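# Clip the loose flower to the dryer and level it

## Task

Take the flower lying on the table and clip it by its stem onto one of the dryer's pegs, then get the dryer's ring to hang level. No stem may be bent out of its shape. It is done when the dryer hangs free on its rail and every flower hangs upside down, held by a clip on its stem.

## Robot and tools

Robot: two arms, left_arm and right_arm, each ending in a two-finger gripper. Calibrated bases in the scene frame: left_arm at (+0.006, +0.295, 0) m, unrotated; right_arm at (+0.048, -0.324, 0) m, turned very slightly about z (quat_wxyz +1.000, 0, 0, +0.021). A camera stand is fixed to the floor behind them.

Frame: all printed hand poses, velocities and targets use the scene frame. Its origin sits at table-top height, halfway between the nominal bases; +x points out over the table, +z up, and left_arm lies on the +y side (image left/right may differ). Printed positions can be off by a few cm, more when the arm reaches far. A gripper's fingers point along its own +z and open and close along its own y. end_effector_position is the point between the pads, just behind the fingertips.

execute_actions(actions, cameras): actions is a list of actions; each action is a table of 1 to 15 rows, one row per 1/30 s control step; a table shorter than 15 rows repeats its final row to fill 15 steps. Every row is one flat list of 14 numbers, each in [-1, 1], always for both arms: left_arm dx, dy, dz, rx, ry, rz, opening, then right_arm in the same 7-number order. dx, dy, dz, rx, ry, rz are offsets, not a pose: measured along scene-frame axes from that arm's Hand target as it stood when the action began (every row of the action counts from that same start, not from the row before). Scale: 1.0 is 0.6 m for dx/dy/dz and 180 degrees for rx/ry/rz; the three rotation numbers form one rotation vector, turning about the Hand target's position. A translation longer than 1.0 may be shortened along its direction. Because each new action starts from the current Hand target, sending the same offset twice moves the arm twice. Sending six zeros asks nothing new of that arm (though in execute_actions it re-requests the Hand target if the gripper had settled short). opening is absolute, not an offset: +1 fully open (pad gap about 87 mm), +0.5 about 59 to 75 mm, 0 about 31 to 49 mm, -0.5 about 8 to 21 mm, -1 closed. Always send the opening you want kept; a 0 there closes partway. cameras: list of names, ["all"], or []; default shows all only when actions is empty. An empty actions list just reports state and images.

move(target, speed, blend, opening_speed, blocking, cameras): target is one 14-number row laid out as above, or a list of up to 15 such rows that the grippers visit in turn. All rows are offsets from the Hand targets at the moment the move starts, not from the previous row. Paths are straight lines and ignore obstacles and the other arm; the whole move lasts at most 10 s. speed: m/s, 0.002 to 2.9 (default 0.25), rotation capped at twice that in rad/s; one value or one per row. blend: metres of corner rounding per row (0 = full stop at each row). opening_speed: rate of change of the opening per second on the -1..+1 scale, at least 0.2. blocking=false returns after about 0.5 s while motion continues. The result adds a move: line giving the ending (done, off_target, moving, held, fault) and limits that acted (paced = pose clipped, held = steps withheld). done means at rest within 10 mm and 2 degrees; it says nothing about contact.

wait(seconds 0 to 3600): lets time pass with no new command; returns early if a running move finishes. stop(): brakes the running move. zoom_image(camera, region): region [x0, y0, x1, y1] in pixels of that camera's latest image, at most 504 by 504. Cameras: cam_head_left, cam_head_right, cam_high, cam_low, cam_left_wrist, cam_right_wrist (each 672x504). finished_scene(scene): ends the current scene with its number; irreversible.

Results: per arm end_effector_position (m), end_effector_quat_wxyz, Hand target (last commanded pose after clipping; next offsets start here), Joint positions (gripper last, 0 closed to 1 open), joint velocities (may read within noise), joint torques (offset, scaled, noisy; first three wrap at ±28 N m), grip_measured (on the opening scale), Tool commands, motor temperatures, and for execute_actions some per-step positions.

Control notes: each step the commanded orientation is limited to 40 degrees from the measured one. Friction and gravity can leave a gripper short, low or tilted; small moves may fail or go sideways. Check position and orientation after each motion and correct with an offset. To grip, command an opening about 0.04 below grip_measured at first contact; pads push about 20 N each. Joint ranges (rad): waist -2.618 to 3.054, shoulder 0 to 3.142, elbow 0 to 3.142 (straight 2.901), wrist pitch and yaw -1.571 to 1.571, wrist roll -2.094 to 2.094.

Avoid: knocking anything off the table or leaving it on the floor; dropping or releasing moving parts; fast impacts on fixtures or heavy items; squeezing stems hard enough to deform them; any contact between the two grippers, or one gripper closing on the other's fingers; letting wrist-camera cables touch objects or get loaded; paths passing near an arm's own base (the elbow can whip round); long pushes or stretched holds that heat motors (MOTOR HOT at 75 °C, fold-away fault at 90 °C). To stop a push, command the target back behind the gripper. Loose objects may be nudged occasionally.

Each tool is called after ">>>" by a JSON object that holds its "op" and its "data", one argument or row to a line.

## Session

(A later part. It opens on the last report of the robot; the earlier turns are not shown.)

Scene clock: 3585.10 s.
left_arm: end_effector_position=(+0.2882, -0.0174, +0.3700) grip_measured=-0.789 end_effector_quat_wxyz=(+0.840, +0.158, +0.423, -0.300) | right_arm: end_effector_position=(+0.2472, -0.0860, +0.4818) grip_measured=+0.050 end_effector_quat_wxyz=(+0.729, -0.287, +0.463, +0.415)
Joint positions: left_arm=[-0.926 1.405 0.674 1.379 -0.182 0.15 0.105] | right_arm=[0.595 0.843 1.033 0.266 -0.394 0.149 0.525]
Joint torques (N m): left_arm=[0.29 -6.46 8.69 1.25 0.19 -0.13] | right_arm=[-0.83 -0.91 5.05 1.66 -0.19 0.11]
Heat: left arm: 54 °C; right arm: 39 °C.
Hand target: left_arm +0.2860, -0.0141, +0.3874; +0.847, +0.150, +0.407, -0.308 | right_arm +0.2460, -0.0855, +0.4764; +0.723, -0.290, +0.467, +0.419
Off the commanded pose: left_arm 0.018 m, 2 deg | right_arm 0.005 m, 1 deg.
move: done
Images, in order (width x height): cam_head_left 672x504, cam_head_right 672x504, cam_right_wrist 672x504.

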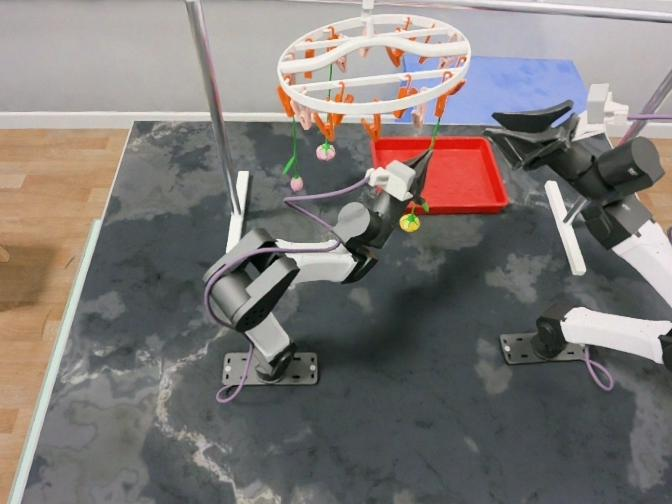

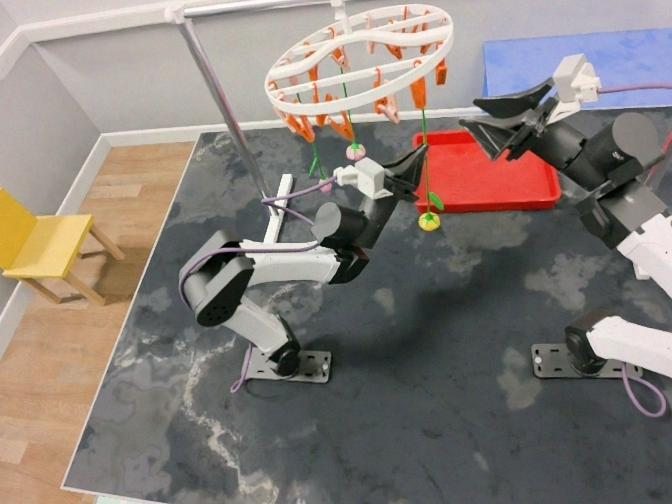

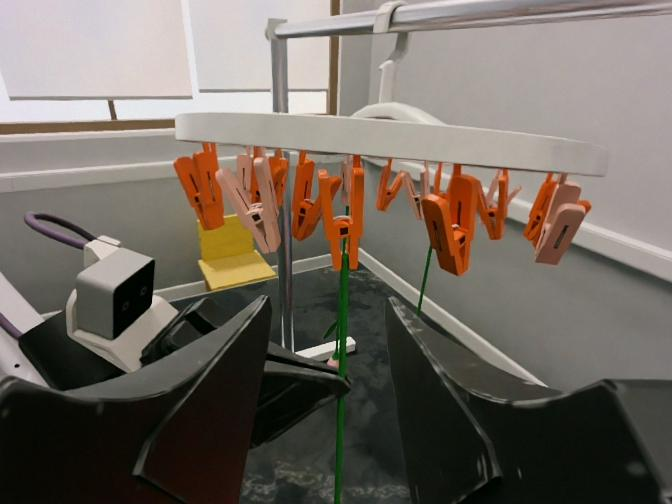

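>>> {"op": "zoom_image", "data": {
  "camera": "cam_right_wrist",
  "region": [290, 140, 410, 290]
}}

>>> {"op": "zoom_image", "data": {
  "camera": "cam_head_right",
  "region": [380, 60, 460, 150]
}}

Scaled by 3.360 from the camera's image (finer frame: 960x720).

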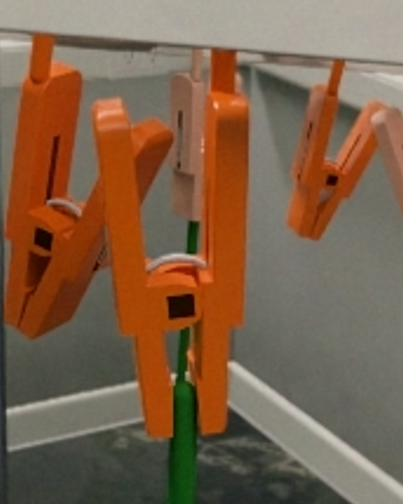

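Scaled by 5.600 from the camera's image (finer frame: 960x720).

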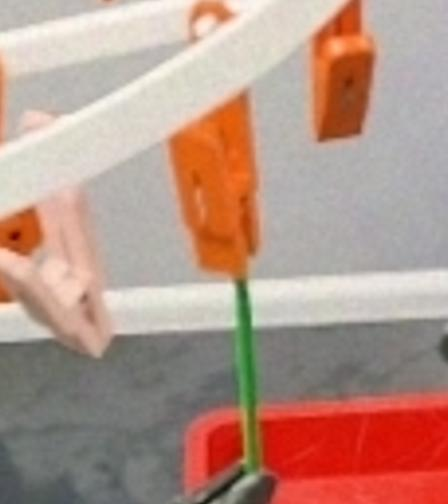

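>>> {"op": "move", "data": {
  "target": [0.003, -0.004, -0.035, 0, 0, 0, -1, 0, 0, 0, 0, 0, 0, 0.05],
  "speed": 0.03,
  "cameras": ["cam_right_wrist", "cam_head_right"]
}}

Scene clock: 3600.03 s.
left_arm: end_effector_position=(+0.2868, -0.0157, +0.3729) grip_measured=-0.789 end_effector_quat_wxyz=(+0.848, +0.148, +0.407, -0.305) | right_arm: end_effector_position=(+0.2472, -0.0861, +0.4818) grip_measured=+0.050 end_effector_quat_wxyz=(+0.729, -0.287, +0.463, +0.415)
Joint positions: left_arm=[-0.926 1.43 0.667 1.451 -0.181 0.149 0.105] | right_arm=[0.595 0.843 1.033 0.266 -0.395 0.15 0.525]
Joint torques (N m): left_arm=[0.42 -3.48 5.07 1.53 0.21 -0.14] | right_arm=[-0.83 -0.91 5.05 1.66 -0.18 0.13]
Heat: left arm: 54 °C; right arm: 38 °C.
Hand target: left_arm +0.2878, -0.0165, +0.3664; +0.847, +0.150, +0.407, -0.308 | right_arm +0.2462, -0.0856, +0.4764; +0.723, -0.290, +0.467, +0.419
Off the commanded pose: left_arm 0.007 m, 0 deg | right_arm 0.005 m, 1 deg.
move: done
Images, in order (width x height): cam_head_right 672x504, cam_right_wrist 672x504.

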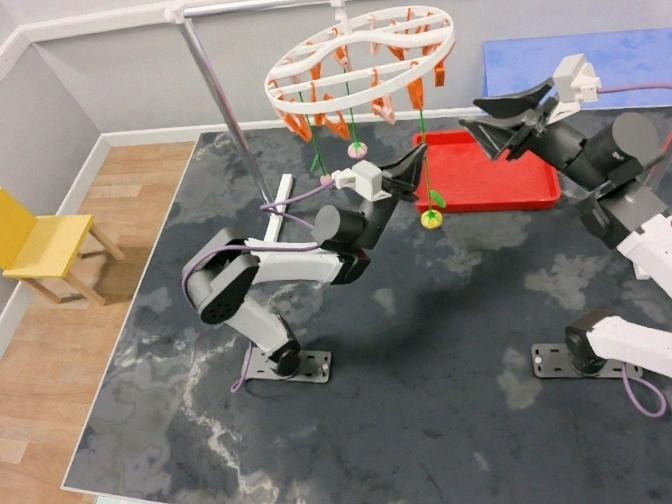

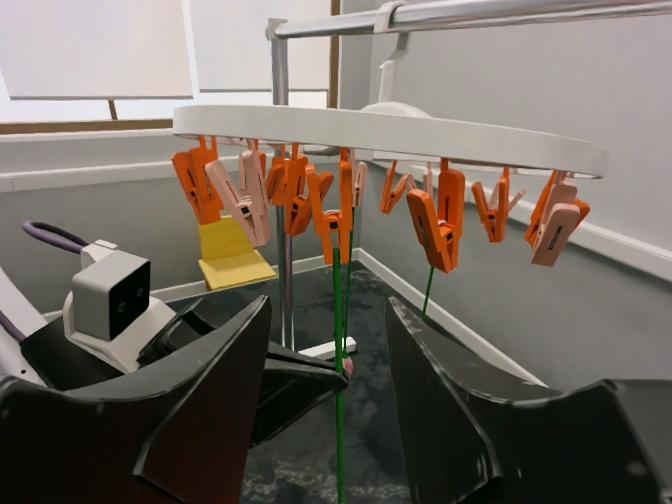

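>>> {"op": "move", "data": {
  "target": [0, 0, -0.02, 0, 0, 0, -1, 0, 0, 0, 0, 0, 0, 0.05],
  "speed": 0.03,
  "cameras": ["cam_right_wrist", "cam_head_right"]
}}

Scene clock: 3605.27 s.
left_arm: end_effector_position=(+0.2883, -0.0177, +0.3575) grip_measured=-0.789 end_effector_quat_wxyz=(+0.844, +0.152, +0.414, -0.303) | right_arm: end_effector_position=(+0.2472, -0.0861, +0.4818) grip_measured=+0.050 end_effector_quat_wxyz=(+0.729, -0.287, +0.463, +0.415)
Joint positions: left_arm=[-0.926 1.46 0.639 1.491 -0.181 0.148 0.105] | right_arm=[0.595 0.843 1.033 0.266 -0.395 0.15 0.525]
Joint torques (N m): left_arm=[0.38 -3.26 4.72 1.71 0.14 -0.09] | right_arm=[-0.83 -0.91 5.05 1.66 -0.18 0.13]
Heat: left arm: 53 °C; right arm: 38 °C.
Hand target: left_arm +0.2878, -0.0165, +0.3544; +0.847, +0.150, +0.407, -0.308 | right_arm +0.2462, -0.0856, +0.4764; +0.723, -0.290, +0.467, +0.419
Off the commanded pose: left_arm 0.003 m, 1 deg | right_arm 0.005 m, 1 deg.
move: done
Images, in order (width x height): cam_head_right 672x504, cam_right_wrist 672x504.

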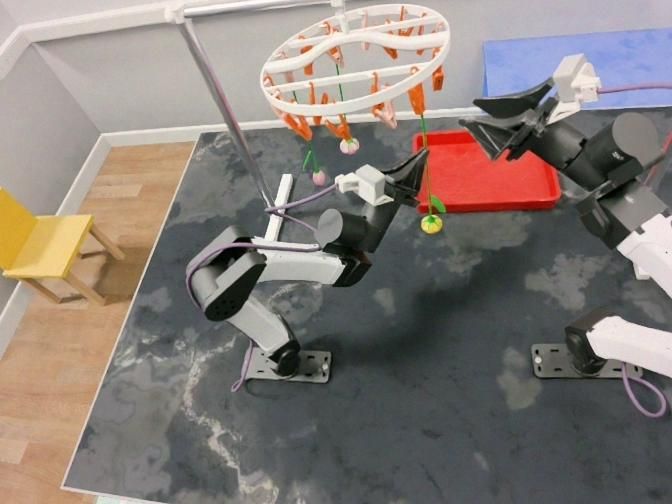

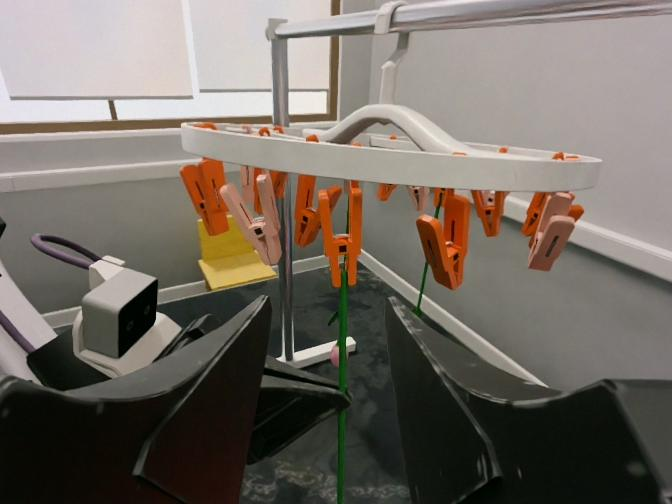

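>>> {"op": "execute_actions", "data": {
  "actions": [],
  "cameras": ["cam_low"]
}}

>>> {"op": "zoom_image", "data": {
  "camera": "cam_low",
  "region": [290, 20, 470, 155]
}}

Scene clock: 3609.67 s.
left_arm: end_effector_position=(+0.2883, -0.0177, +0.3575) grip_measured=-0.789 end_effector_quat_wxyz=(+0.844, +0.152, +0.414, -0.303) | right_arm: end_effector_position=(+0.2472, -0.0861, +0.4818) grip_measured=+0.050 end_effector_quat_wxyz=(+0.729, -0.287, +0.463, +0.415)
Joint positions: left_arm=[-0.926 1.46 0.639 1.491 -0.181 0.148 0.105] | right_arm=[0.595 0.843 1.033 0.266 -0.395 0.15 0.525]
Joint velocities: within noise
Joint torques (N m): left_arm=[0.55 -3.49 5 1.79 0.12 -0.1] | right_arm=[-0.83 -0.92 5.05 1.66 -0.18 0.13]
Motor temperatures (°C): left_arm=[25 33 52 36 25 27 24] | right_arm=[24 29 36 38 22 23 24]
Heat: left arm: 52 °C; right arm: 38 °C.
Hand target: left_arm +0.2878, -0.0165, +0.3545; +0.847, +0.150, +0.407, -0.308 | right_arm +0.2462, -0.0856, +0.4764; +0.723, -0.290, +0.467, +0.419
Tool commands: left_gripper/opening=-1.0 right_gripper/opening=+0.05
Off the commanded pose: left_arm 0.003 m, 1 deg | right_arm 0.005 m, 1 deg.
Images, in order (width x height): cam_low 672x504.

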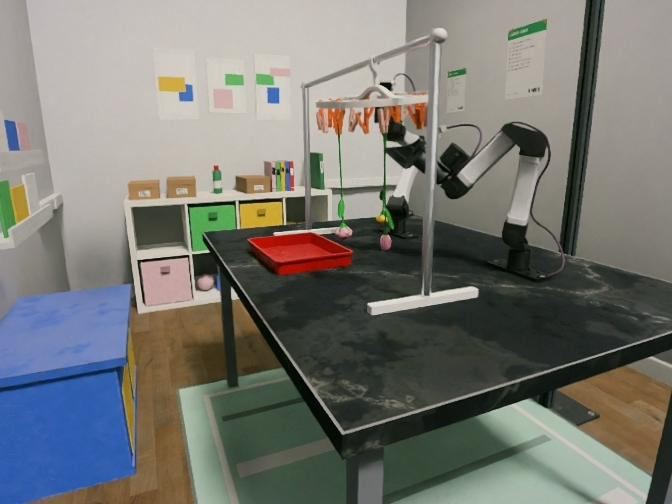

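Scaled by 2.800 from the camera's image (finer frame: 960x720).

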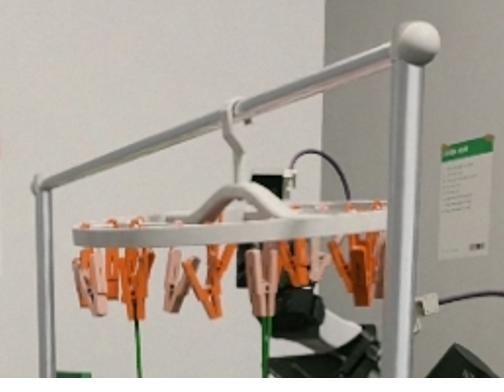

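>>> {"op": "move", "data": {
  "target": [0, 0, 0, 0, 0, 0, -0.35, 0, 0, 0, 0, 0, 0, 0.05],
  "opening_speed": 0.25,
  "cameras": ["cam_left_wrist", "cam_right_wrist", "cam_head_right"]
}}

Scene clock: 3618.63 s.
left_arm: end_effector_position=(+0.2883, -0.0177, +0.3575) grip_measured=-0.351 end_effector_quat_wxyz=(+0.844, +0.152, +0.414, -0.303) | right_arm: end_effector_position=(+0.2472, -0.0861, +0.4818) grip_measured=+0.050 end_effector_quat_wxyz=(+0.729, -0.287, +0.463, +0.415)
Joint positions: left_arm=[-0.926 1.46 0.639 1.491 -0.181 0.148 0.325] | right_arm=[0.595 0.843 1.033 0.266 -0.395 0.15 0.525]
Joint torques (N m): left_arm=[0.31 -3.41 4.7 1.77 0.17 -0.09] | right_arm=[-0.83 -0.91 5.05 1.66 -0.18 0.13]
Heat: left arm: 51 °C; right arm: 38 °C.
Hand target: left_arm +0.2878, -0.0165, +0.3545; +0.847, +0.150, +0.407, -0.308 | right_arm +0.2462, -0.0856, +0.4764; +0.723, -0.290, +0.467, +0.419
Off the commanded pose: left_arm 0.003 m, 1 deg | right_arm 0.005 m, 1 deg.
move: done
Images, in order (width x height): cam_head_right 672x504, cam_left_wrist 672x504, cam_right_wrist 672x504.

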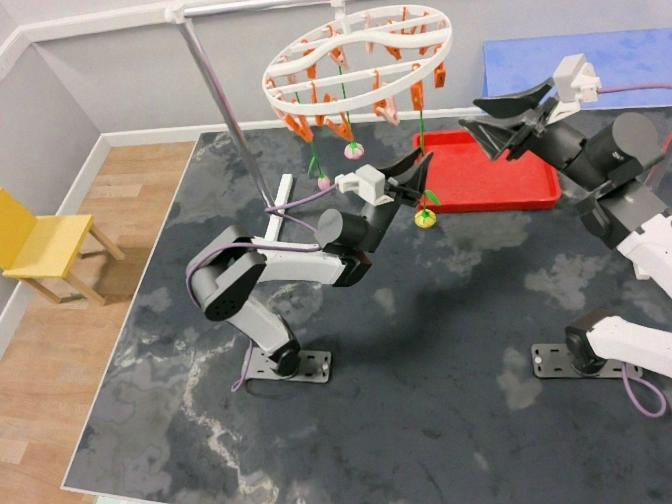

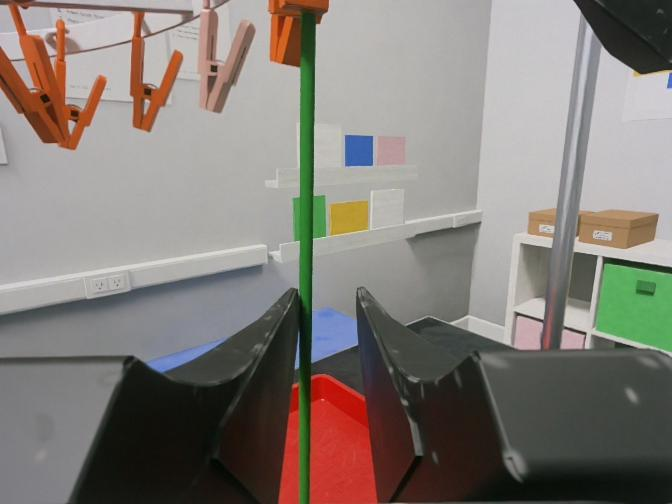

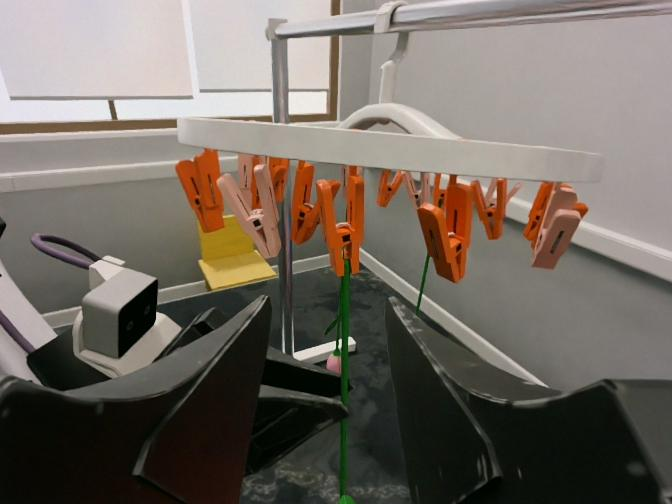

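>>> {"op": "move", "data": {
  "target": [
    [0, 0, 0, 0, 0, 0, 0.2, 0, 0, 0, 0, 0, 0, 0.05],
    [-0.109, 0.088, -0.118, 0, 0, 0, 0.2, 0, 0, 0, 0, 0, 0, 0.05]
  ],
  "opening_speed": 0.3,
  "speed": 0.06,
  "cameras": ["cam_left_wrist", "cam_right_wrist", "cam_head_right", "cam_low"]
}}

Scene clock: 3632.27 s.
left_arm: end_effector_position=(+0.2268, +0.0260, +0.2672) grip_measured=+0.200 end_effector_quat_wxyz=(+0.800, +0.200, +0.478, -0.303) | right_arm: end_effector_position=(+0.2472, -0.0861, +0.4818) grip_measured=+0.050 end_effector_quat_wxyz=(+0.729, -0.287, +0.463, +0.415)
Joint positions: left_arm=[-1.016 1.215 0.218 1.493 -0.227 0.155 0.6] | right_arm=[0.595 0.843 1.033 0.266 -0.395 0.15 0.525]
Joint torques (N m): left_arm=[-0.76 -3.58 4.44 2.34 -0.11 0.12] | right_arm=[-0.83 -0.91 5.05 1.66 -0.18 0.13]
Heat: left arm: 50 °C; right arm: 38 °C.
Hand target: left_arm +0.2224, +0.0363, +0.2837; +0.847, +0.150, +0.407, -0.308 | right_arm +0.2462, -0.0856, +0.4764; +0.723, -0.290, +0.467, +0.419
Off the commanded pose: left_arm 0.020 m, 11 deg | right_arm 0.005 m, 1 deg.
joint sent to its limit (left arm) — joint 4 (wrist pitch), upper limit. The joint targets are off in orientation, not in position.
move: off_target (left_arm)
Images, in order (width x height): cam_head_right 672x504, cam_low 672x504, cam_left_wrist 672x504, cam_right_wrist 672x504.

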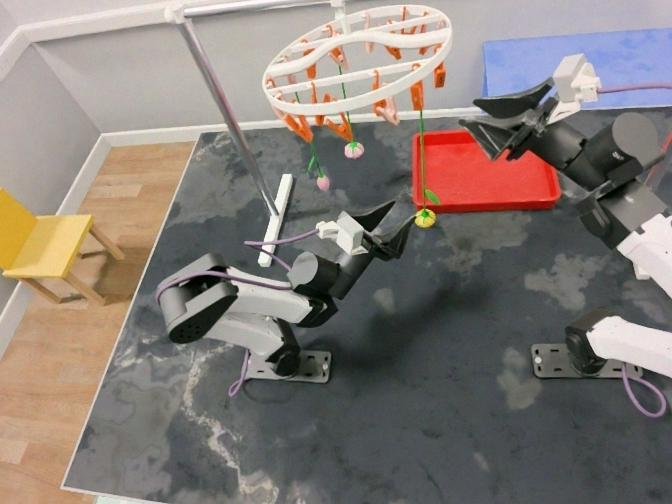

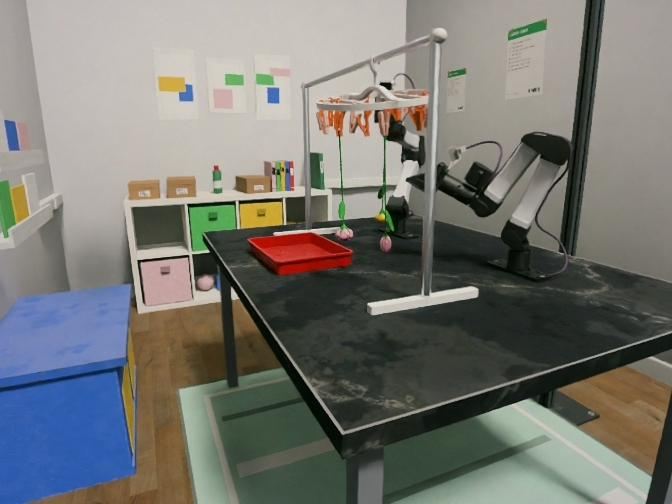

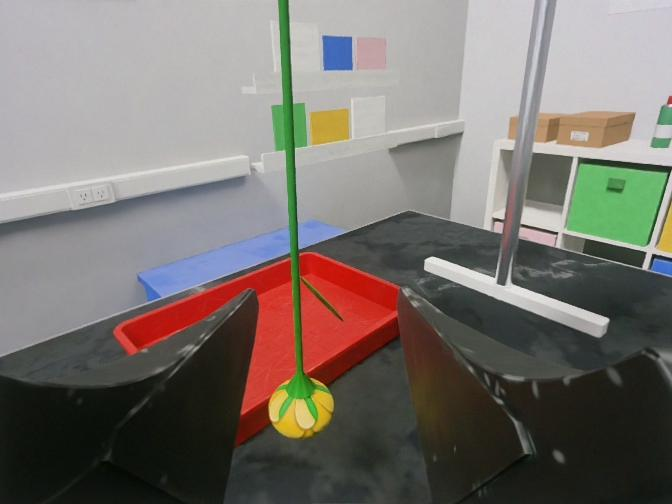

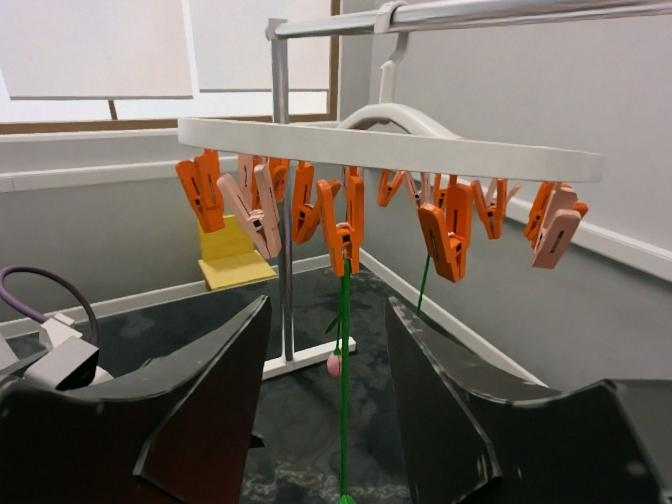

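>>> {"op": "zoom_image", "data": {
  "camera": "cam_low",
  "region": [290, 20, 470, 155]
}}

>>> {"op": "zoom_image", "data": {
  "camera": "cam_right_wrist",
  "region": [150, 0, 654, 300]
}}

>>> {"op": "zoom_image", "data": {
  "camera": "cam_head_right",
  "region": [240, 0, 480, 240]
}}

Scaled by 2.800 from the camera's image (finer frame: 960x720).

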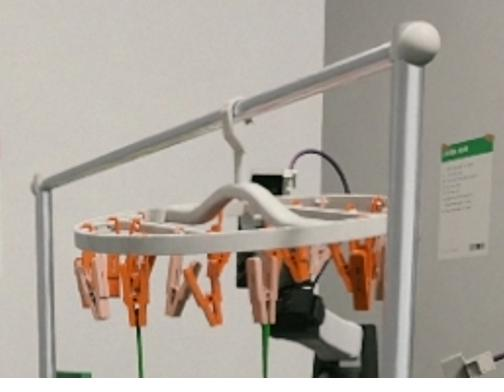

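Scaled by 1.000.

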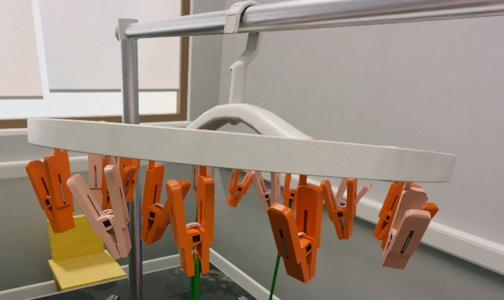

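Scaled by 2.100 from the camera's image (finer frame: 960x720).

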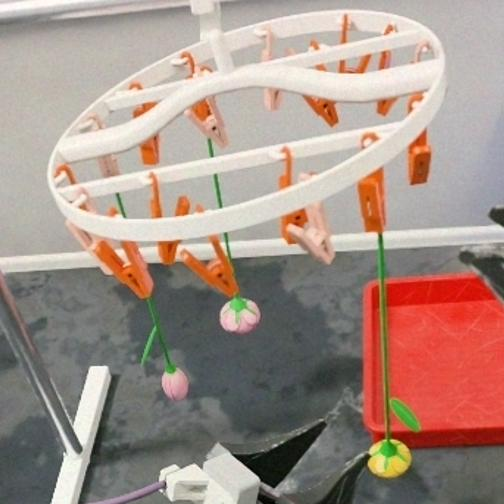

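>>> {"op": "zoom_image", "data": {
  "camera": "cam_low",
  "region": [305, 80, 435, 145]
}}

>>> {"op": "zoom_image", "data": {
  "camera": "cam_head_left",
  "region": [260, 0, 500, 160]
}}

Scaled by 3.877 from the camera's image (finer frame: 960x720).

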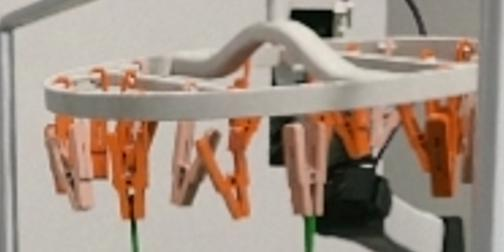

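This scene's latest camera images include none from cam_head_left. They are from: cam_head_right, cam_low, cam_left_wrist, cam_right_wrist. cam_head_left's image comes with the result of a call that names it in "cameras".

>>> {"op": "execute_actions", "data": {
  "actions": [],
  "cameras": ["cam_head_left", "cam_head_right", "cam_high", "cam_low"]
}}

>>> {"op": "zoom_image", "data": {
  "camera": "cam_head_left",
  "region": [260, 0, 500, 160]
}}

>>> {"op": "zoom_image", "data": {
  "camera": "cam_head_right",
  "region": [240, 0, 480, 160]
}}

>>> {"op": "zoom_image", "data": {
  "camera": "cam_high",
  "region": [100, 100, 400, 340]
}}

Scene clock: 3765.27 s.
left_arm: end_effector_position=(+0.2269, +0.0261, +0.2670) grip_measured=+0.200 end_effector_quat_wxyz=(+0.800, +0.200, +0.478, -0.303) | right_arm: end_effector_position=(+0.2472, -0.0861, +0.4818) grip_measured=+0.050 end_effector_quat_wxyz=(+0.729, -0.287, +0.463, +0.415)
Joint positions: left_arm=[-1.016 1.215 0.217 1.493 -0.228 0.156 0.6] | right_arm=[0.595 0.843 1.033 0.266 -0.395 0.15 0.525]
Joint velocities: within noise
Joint torques (N m): left_arm=[-0.47 -3.49 4.67 2.33 -0.17 0.1] | right_arm=[-0.81 -0.91 5.05 1.66 -0.18 0.13]
Motor temperatures (°C): left_arm=[25 31 45 49 25 27 22] | right_arm=[24 27 35 37 22 23 23]
Heat: left arm: 49 °C; right arm: 37 °C.
Hand target: left_arm +0.2225, +0.0363, +0.2835; +0.846, +0.150, +0.407, -0.308 | right_arm +0.2462, -0.0856, +0.4764; +0.723, -0.290, +0.467, +0.419
Tool commands: left_gripper/opening=+0.2 right_gripper/opening=+0.05
Off the commanded pose: left_arm 0.020 m, 11 deg | right_arm 0.005 m, 1 deg.
Images, in order (width x height): cam_head_left 672x504, cam_head_right 672x504, cam_high 672x504, cam_low 672x504.

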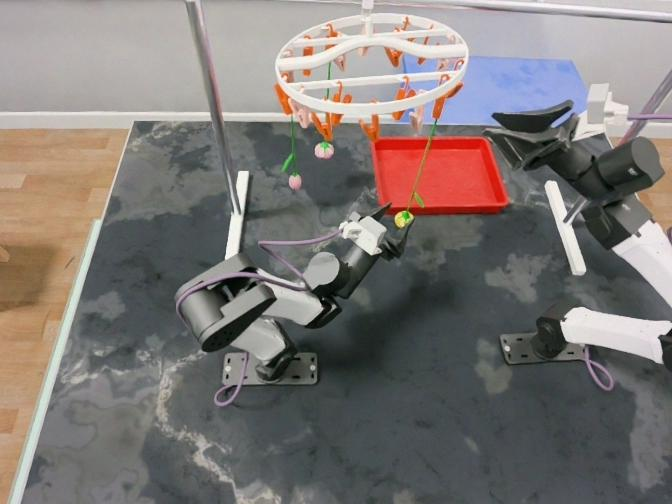

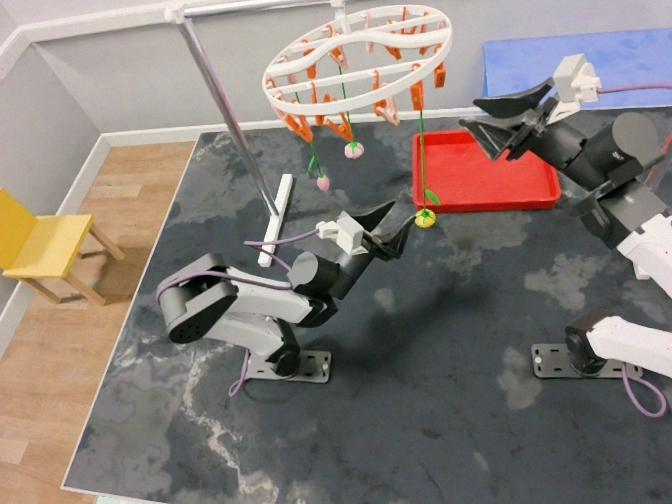

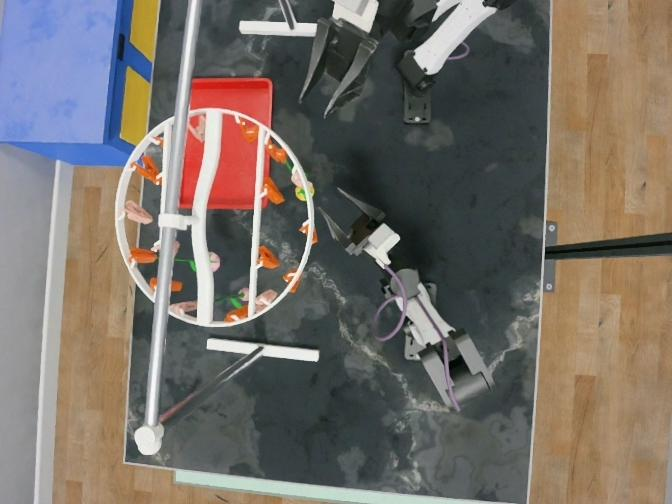

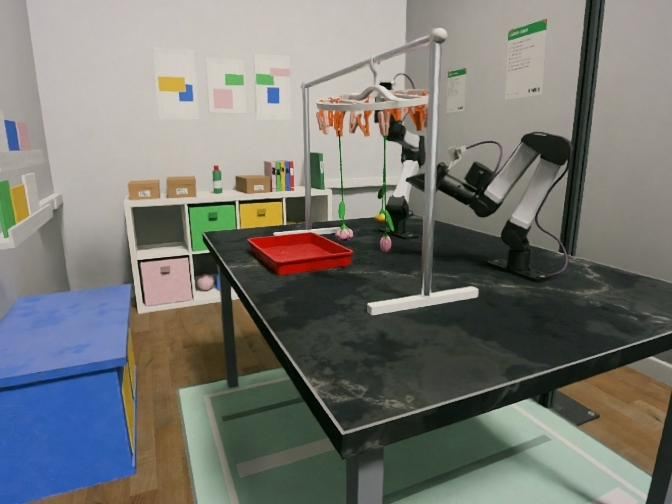

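Scaled by 2.100 from the camera's image (finer frame: 960x720).

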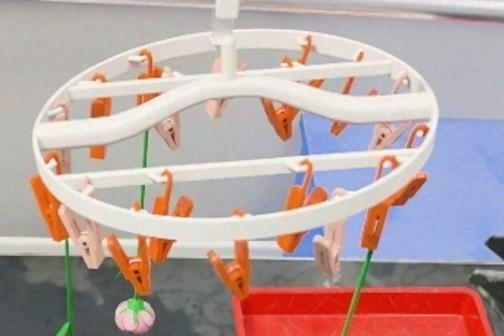

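Scaled by 2.100 from the camera's image (finer frame: 960x720).

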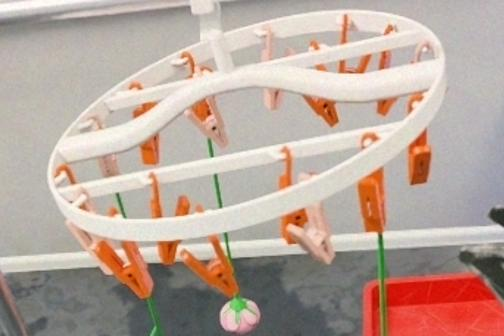

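Scaled by 1.680 from the camera's image (finer frame: 960x720).

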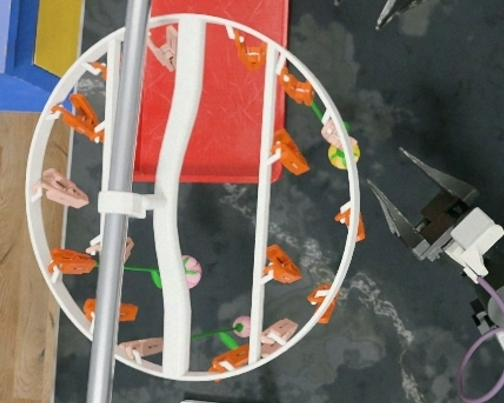

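>>> {"op": "move", "data": {
  "target": [0, 0, 0, 0, 0, 0, 0.2, -0.03, -0.05, 0.117, 0, 0, 0, 0.05],
  "speed": 0.12,
  "cameras": ["cam_right_wrist"]
}}

>>> {"op": "zoom_image", "data": {
  "camera": "cam_right_wrist",
  "region": [150, 0, 654, 252]
}}

Scene clock: 3812.50 s.
left_arm: end_effector_position=(+0.2269, +0.0261, +0.2670) grip_measured=+0.200 end_effector_quat_wxyz=(+0.800, +0.200, +0.478, -0.303) | right_arm: end_effector_position=(+0.2328, -0.1142, +0.5387) grip_measured=+0.050 end_effector_quat_wxyz=(+0.722, -0.287, +0.473, +0.415)
Joint positions: left_arm=[-1.016 1.215 0.217 1.493 -0.228 0.156 0.6] | right_arm=[0.469 0.875 1.323 0.011 -0.507 0.211 0.525]
Joint torques (N m): left_arm=[-0.62 -3.52 4.49 2.37 -0.12 0.16] | right_arm=[-0.81 0.46 7.76 1.59 -0.12 0.14]
Heat: left arm: 50 °C; right arm: 37 °C.
Hand target: left_arm +0.2225, +0.0363, +0.2835; +0.846, +0.150, +0.407, -0.308 | right_arm +0.2281, -0.1155, +0.5467; +0.723, -0.290, +0.467, +0.419
Off the commanded pose: left_arm 0.020 m, 11 deg | right_arm 0.009 m, 1 deg.
joint sent to its limit (left arm) — joint 4 (wrist pitch), upper limit. The joint targets are off in orientation, not in position.
move: done

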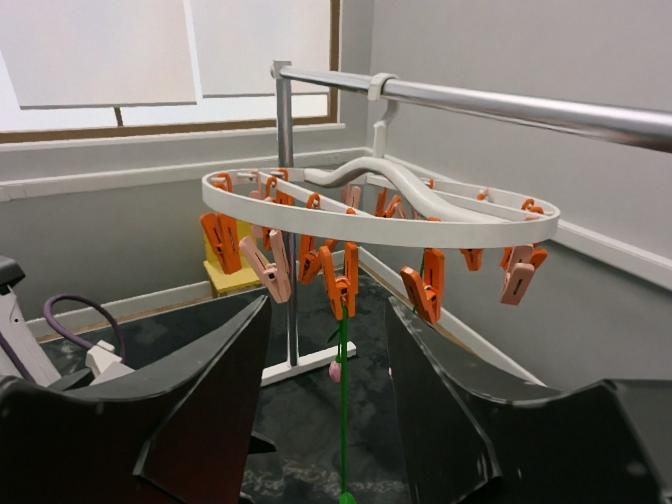

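Scaled by 1.000.

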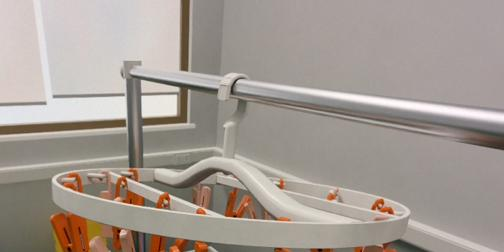

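>>> {"op": "zoom_image", "data": {
  "camera": "cam_right_wrist",
  "region": [190, 150, 390, 300]
}}

>>> {"op": "zoom_image", "data": {
  "camera": "cam_right_wrist",
  "region": [370, 150, 570, 300]
}}

Scaled by 2.520 from the camera's image (finer frame: 960x720).

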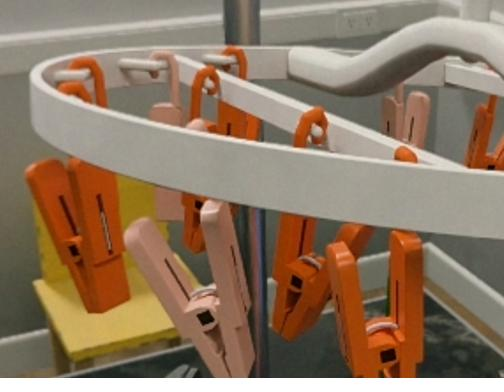

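Scaled by 2.520 from the camera's image (finer frame: 960x720).

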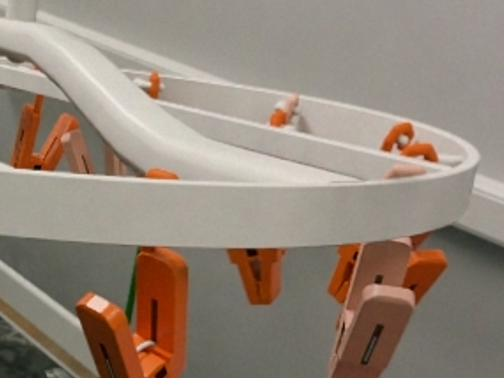

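>>> {"op": "move", "data": {
  "target": [
    [0, 0, 0, 0.0874, 0.1079, 0, -0.9, 0, 0, 0, 0, 0, 0, 0.05],
    [0.097, 0.085, -0.03, 0.0789, 0.1106, 0.0718, -0.9, 0, 0, 0, 0, 0, 0, 0.05]
  ],
  "speed": 0.1,
  "blend": [0, 0],
  "cameras": ["cam_left_wrist", "cam_head_right", "cam_high"]
}}

Scene clock: 3958.97 s.
left_arm: end_effector_position=(+0.2787, +0.0859, +0.2747) grip_measured=-0.899 end_effector_quat_wxyz=(+0.771, +0.146, +0.590, -0.189) | right_arm: end_effector_position=(+0.2327, -0.1141, +0.5384) grip_measured=+0.050 end_effector_quat_wxyz=(+0.722, -0.287, +0.474, +0.415)
Joint positions: left_arm=[-0.838 0.902 0.372 0.811 -0.341 0.099 0.05] | right_arm=[0.469 0.875 1.323 0.01 -0.508 0.211 0.525]
Joint torques (N m): left_arm=[0.42 -0.47 5.64 1.8 0.09 0.05] | right_arm=[-0.83 0.46 7.76 1.59 -0.14 0.14]
Heat: left arm: 52 °C; right arm: 37 °C.
Hand target: left_arm +0.2806, +0.0874, +0.2658; +0.768, +0.151, +0.596, -0.180 | right_arm +0.2281, -0.1155, +0.5466; +0.723, -0.290, +0.467, +0.419
Off the commanded pose: left_arm 0.009 m, 1 deg | right_arm 0.010 m, 1 deg.
move: done
Images, in order (width x height): cam_head_right 672x504, cam_high 672x504, cam_left_wrist 672x504.

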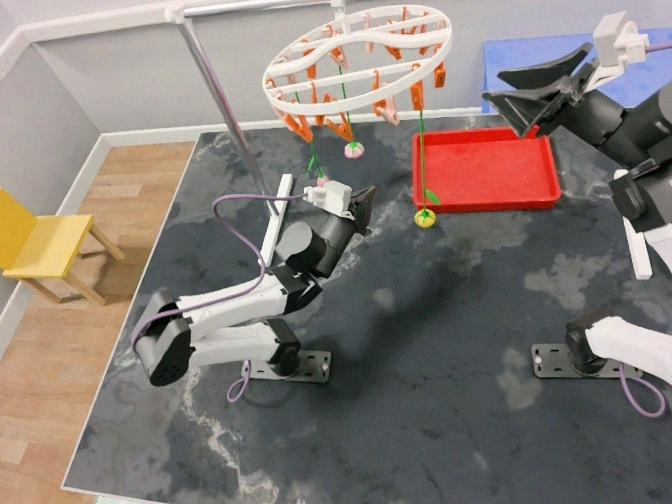

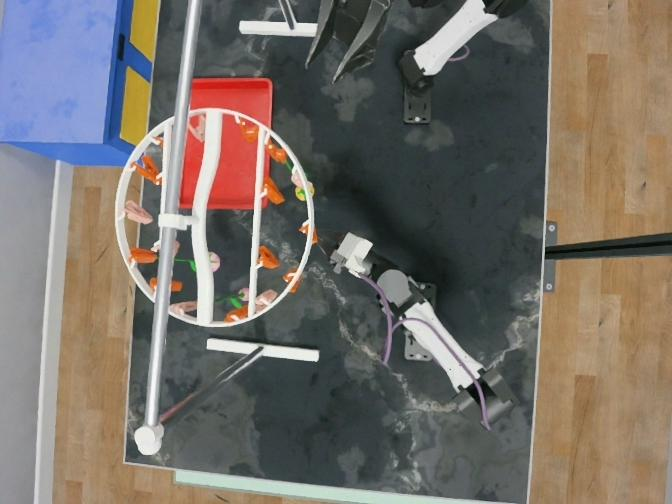

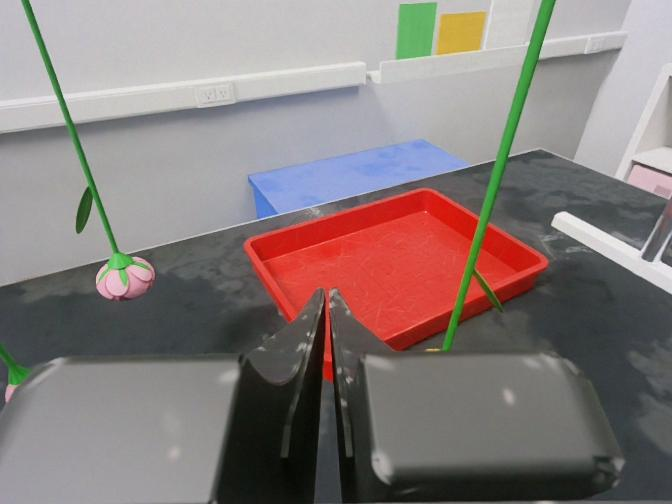

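>>> {"op": "move", "data": {
  "target": [
    [0.109, 0.246, 0, 0, 0, 0.15, -0.9, -0.0485, 0.264, -0.141, 0, 0, -0.0889, -1],
    [0.0823, 0.5427, 0, 0, 0, 0.3167, -0.9, -0.0485, 0.264, -0.141, 0, 0, -0.0889, -1]
  ],
  "speed": 0.15,
  "blend": [0.05, 0],
  "cameras": ["cam_right_wrist", "cam_head_right", "cam_high", "cam_head_left"]
}}

Scene clock: 4005.10 s.
left_arm: end_effector_position=(+0.3291, +0.4110, +0.2658) grip_measured=-0.899 end_effector_quat_wxyz=(+0.762, -0.152, +0.595, +0.204) | right_arm: end_effector_position=(+0.1993, +0.0414, +0.4655) grip_measured=-1.000 end_effector_quat_wxyz=(+0.773, -0.226, +0.502, +0.315)
Joint positions: left_arm=[0.16 0.903 0.354 0.812 -0.342 0.101 0.05] | right_arm=[1.414 1.204 1.122 0.574 0.587 -0.325 0]
Joint torques (N m): left_arm=[0.24 -0.5 7.45 1.74 0.1 0.08] | right_arm=[0.23 -2.55 5.38 1.92 -0.14 -0.01]
Heat: left arm: 46 °C; right arm: 37 °C.
Hand target: left_arm +0.3301, +0.4129, +0.2657; +0.761, -0.151, +0.596, +0.208 | right_arm +0.1991, +0.0429, +0.4621; +0.774, -0.223, +0.503, +0.314
Off the commanded pose: left_arm 0.002 m, 0 deg | right_arm 0.004 m, 0 deg.
move: done
Images, in order (width x height): cam_head_left 672x504, cam_head_right 672x504, cam_high 672x504, cam_right_wrist 672x504.

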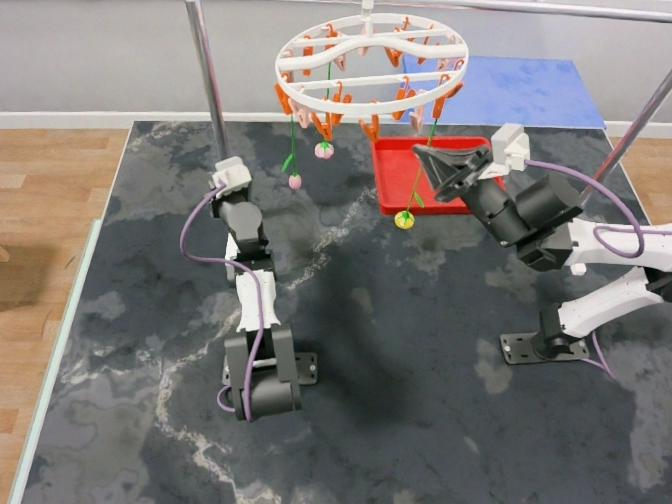

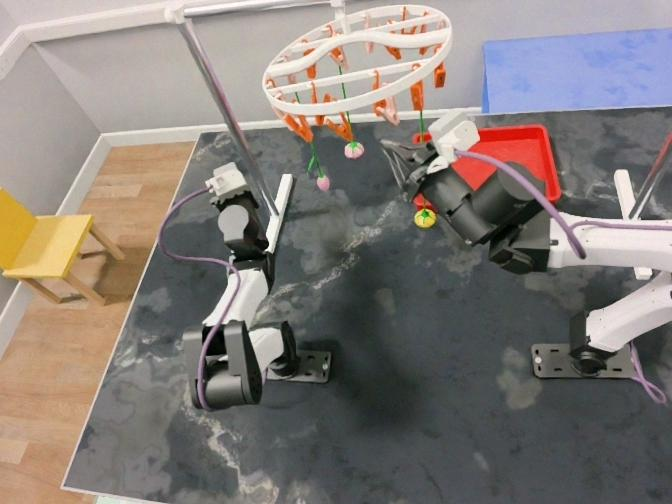

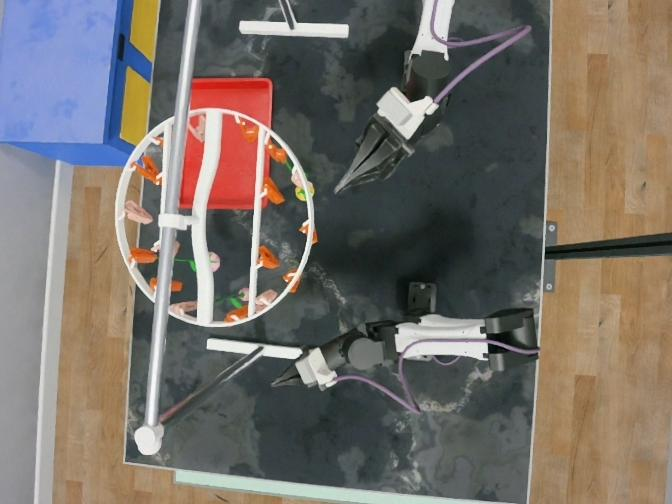

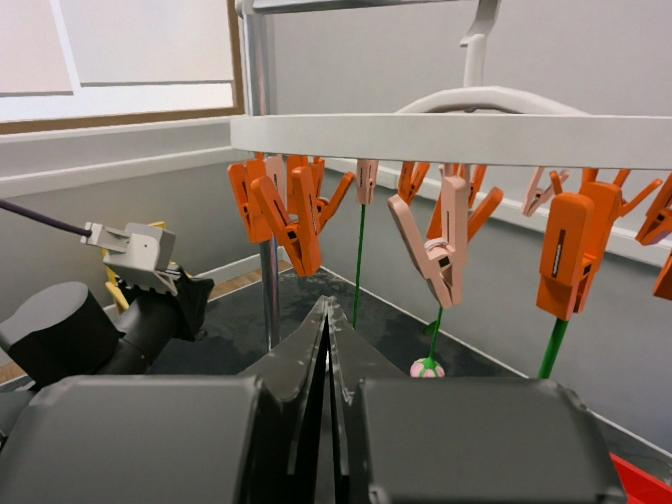

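>>> {"op": "move", "data": {
  "target": [
    [0, 0, 0, 0, 0, 0, -0.9, 0.0182, -0.0172, 0, 0, 0, 0, -1],
    [0, 0, 0, 0, 0, 0, -0.9, 0.1332, 0.1018, 0, 0, 0, 0, -1],
    [0, 0, 0, 0, 0, 0, -0.9, 0.161, 0.031, 0, 0, 0, 0, -1],
    [0, 0, 0, 0, 0, 0, -0.9, 0.2092, -0.0285, 0, 0, 0, 0.0278, -1],
    [0, 0, 0, 0, 0, 0, -0.9, 0.262, -0.0648, 0, 0, 0, 0.0556, -1],
    [0, 0, 0, 0, 0, 0, -0.9, 0.3182, -0.0848, 0, 0, 0, 0.0833, -1]
  ],
  "speed": 0.06,
  "blend": [0.01, 0.005, 0.015, 0.015, 0.015, 0],
  "cameras": ["cam_right_wrist", "cam_head_right", "cam_high", "cam_head_left"]
}}

Scene clock: 4051.37 s.
left_arm: end_effector_position=(+0.3291, +0.4110, +0.2660) grip_measured=-0.899 end_effector_quat_wxyz=(+0.762, -0.153, +0.595, +0.204) | right_arm: end_effector_position=(+0.3918, -0.0077, +0.4428) grip_measured=-1.000 end_effector_quat_wxyz=(+0.715, -0.284, +0.493, +0.407)
Joint positions: left_arm=[0.16 0.903 0.354 0.813 -0.342 0.101 0.05] | right_arm=[0.529 1.42 1.246 0.574 -0.437 0.171 0]
Joint torques (N m): left_arm=[0.35 -0.62 7.5 1.8 0.07 0.04] | right_arm=[-0.75 -4.11 9.81 2.14 -0.18 0.11]
Heat: left arm: 46 °C; right arm: 37 °C.
Hand target: left_arm +0.3301, +0.4129, +0.2658; +0.761, -0.151, +0.596, +0.208 | right_arm +0.3900, -0.0080, +0.4622; +0.727, -0.286, +0.469, +0.412
Off the commanded pose: left_arm 0.002 m, 0 deg | right_arm 0.019 m, 3 deg.
move: off_target (right_arm); blend cut to 0.0075 m at target 1
Images, in order (width x height): cam_head_left 672x504, cam_head_right 672x504, cam_high 672x504, cam_right_wrist 672x504.

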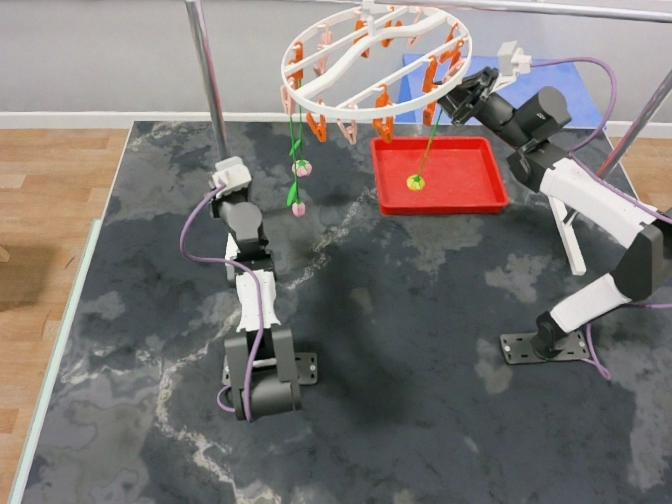

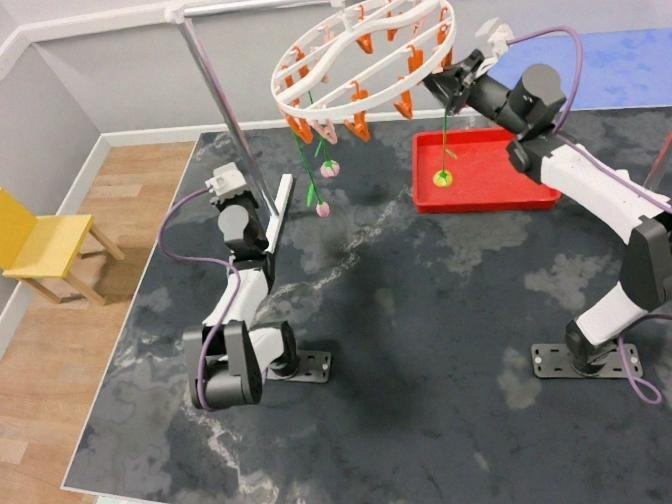

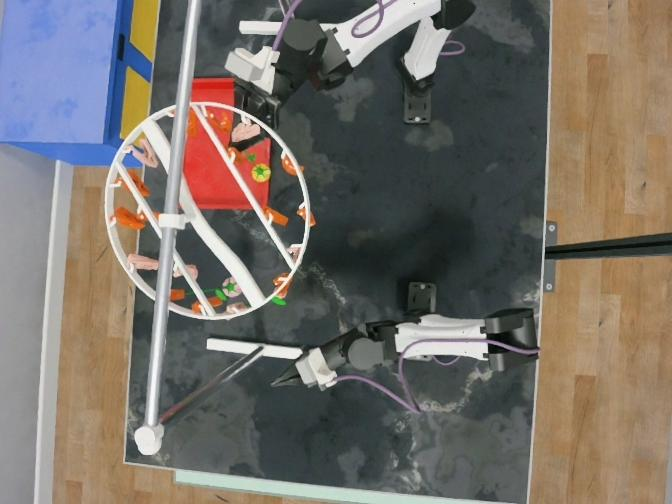

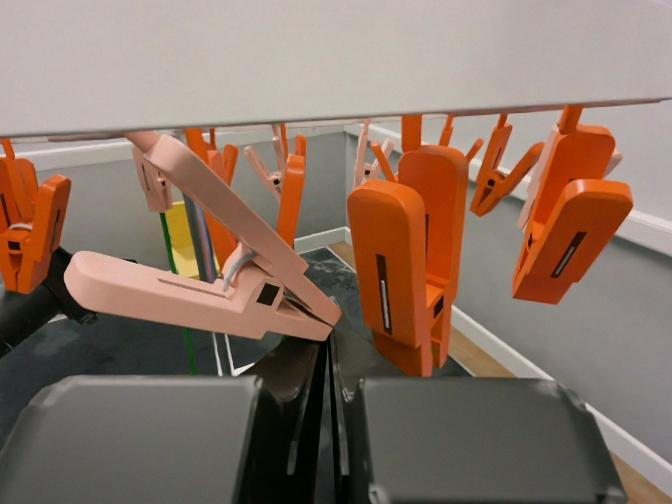

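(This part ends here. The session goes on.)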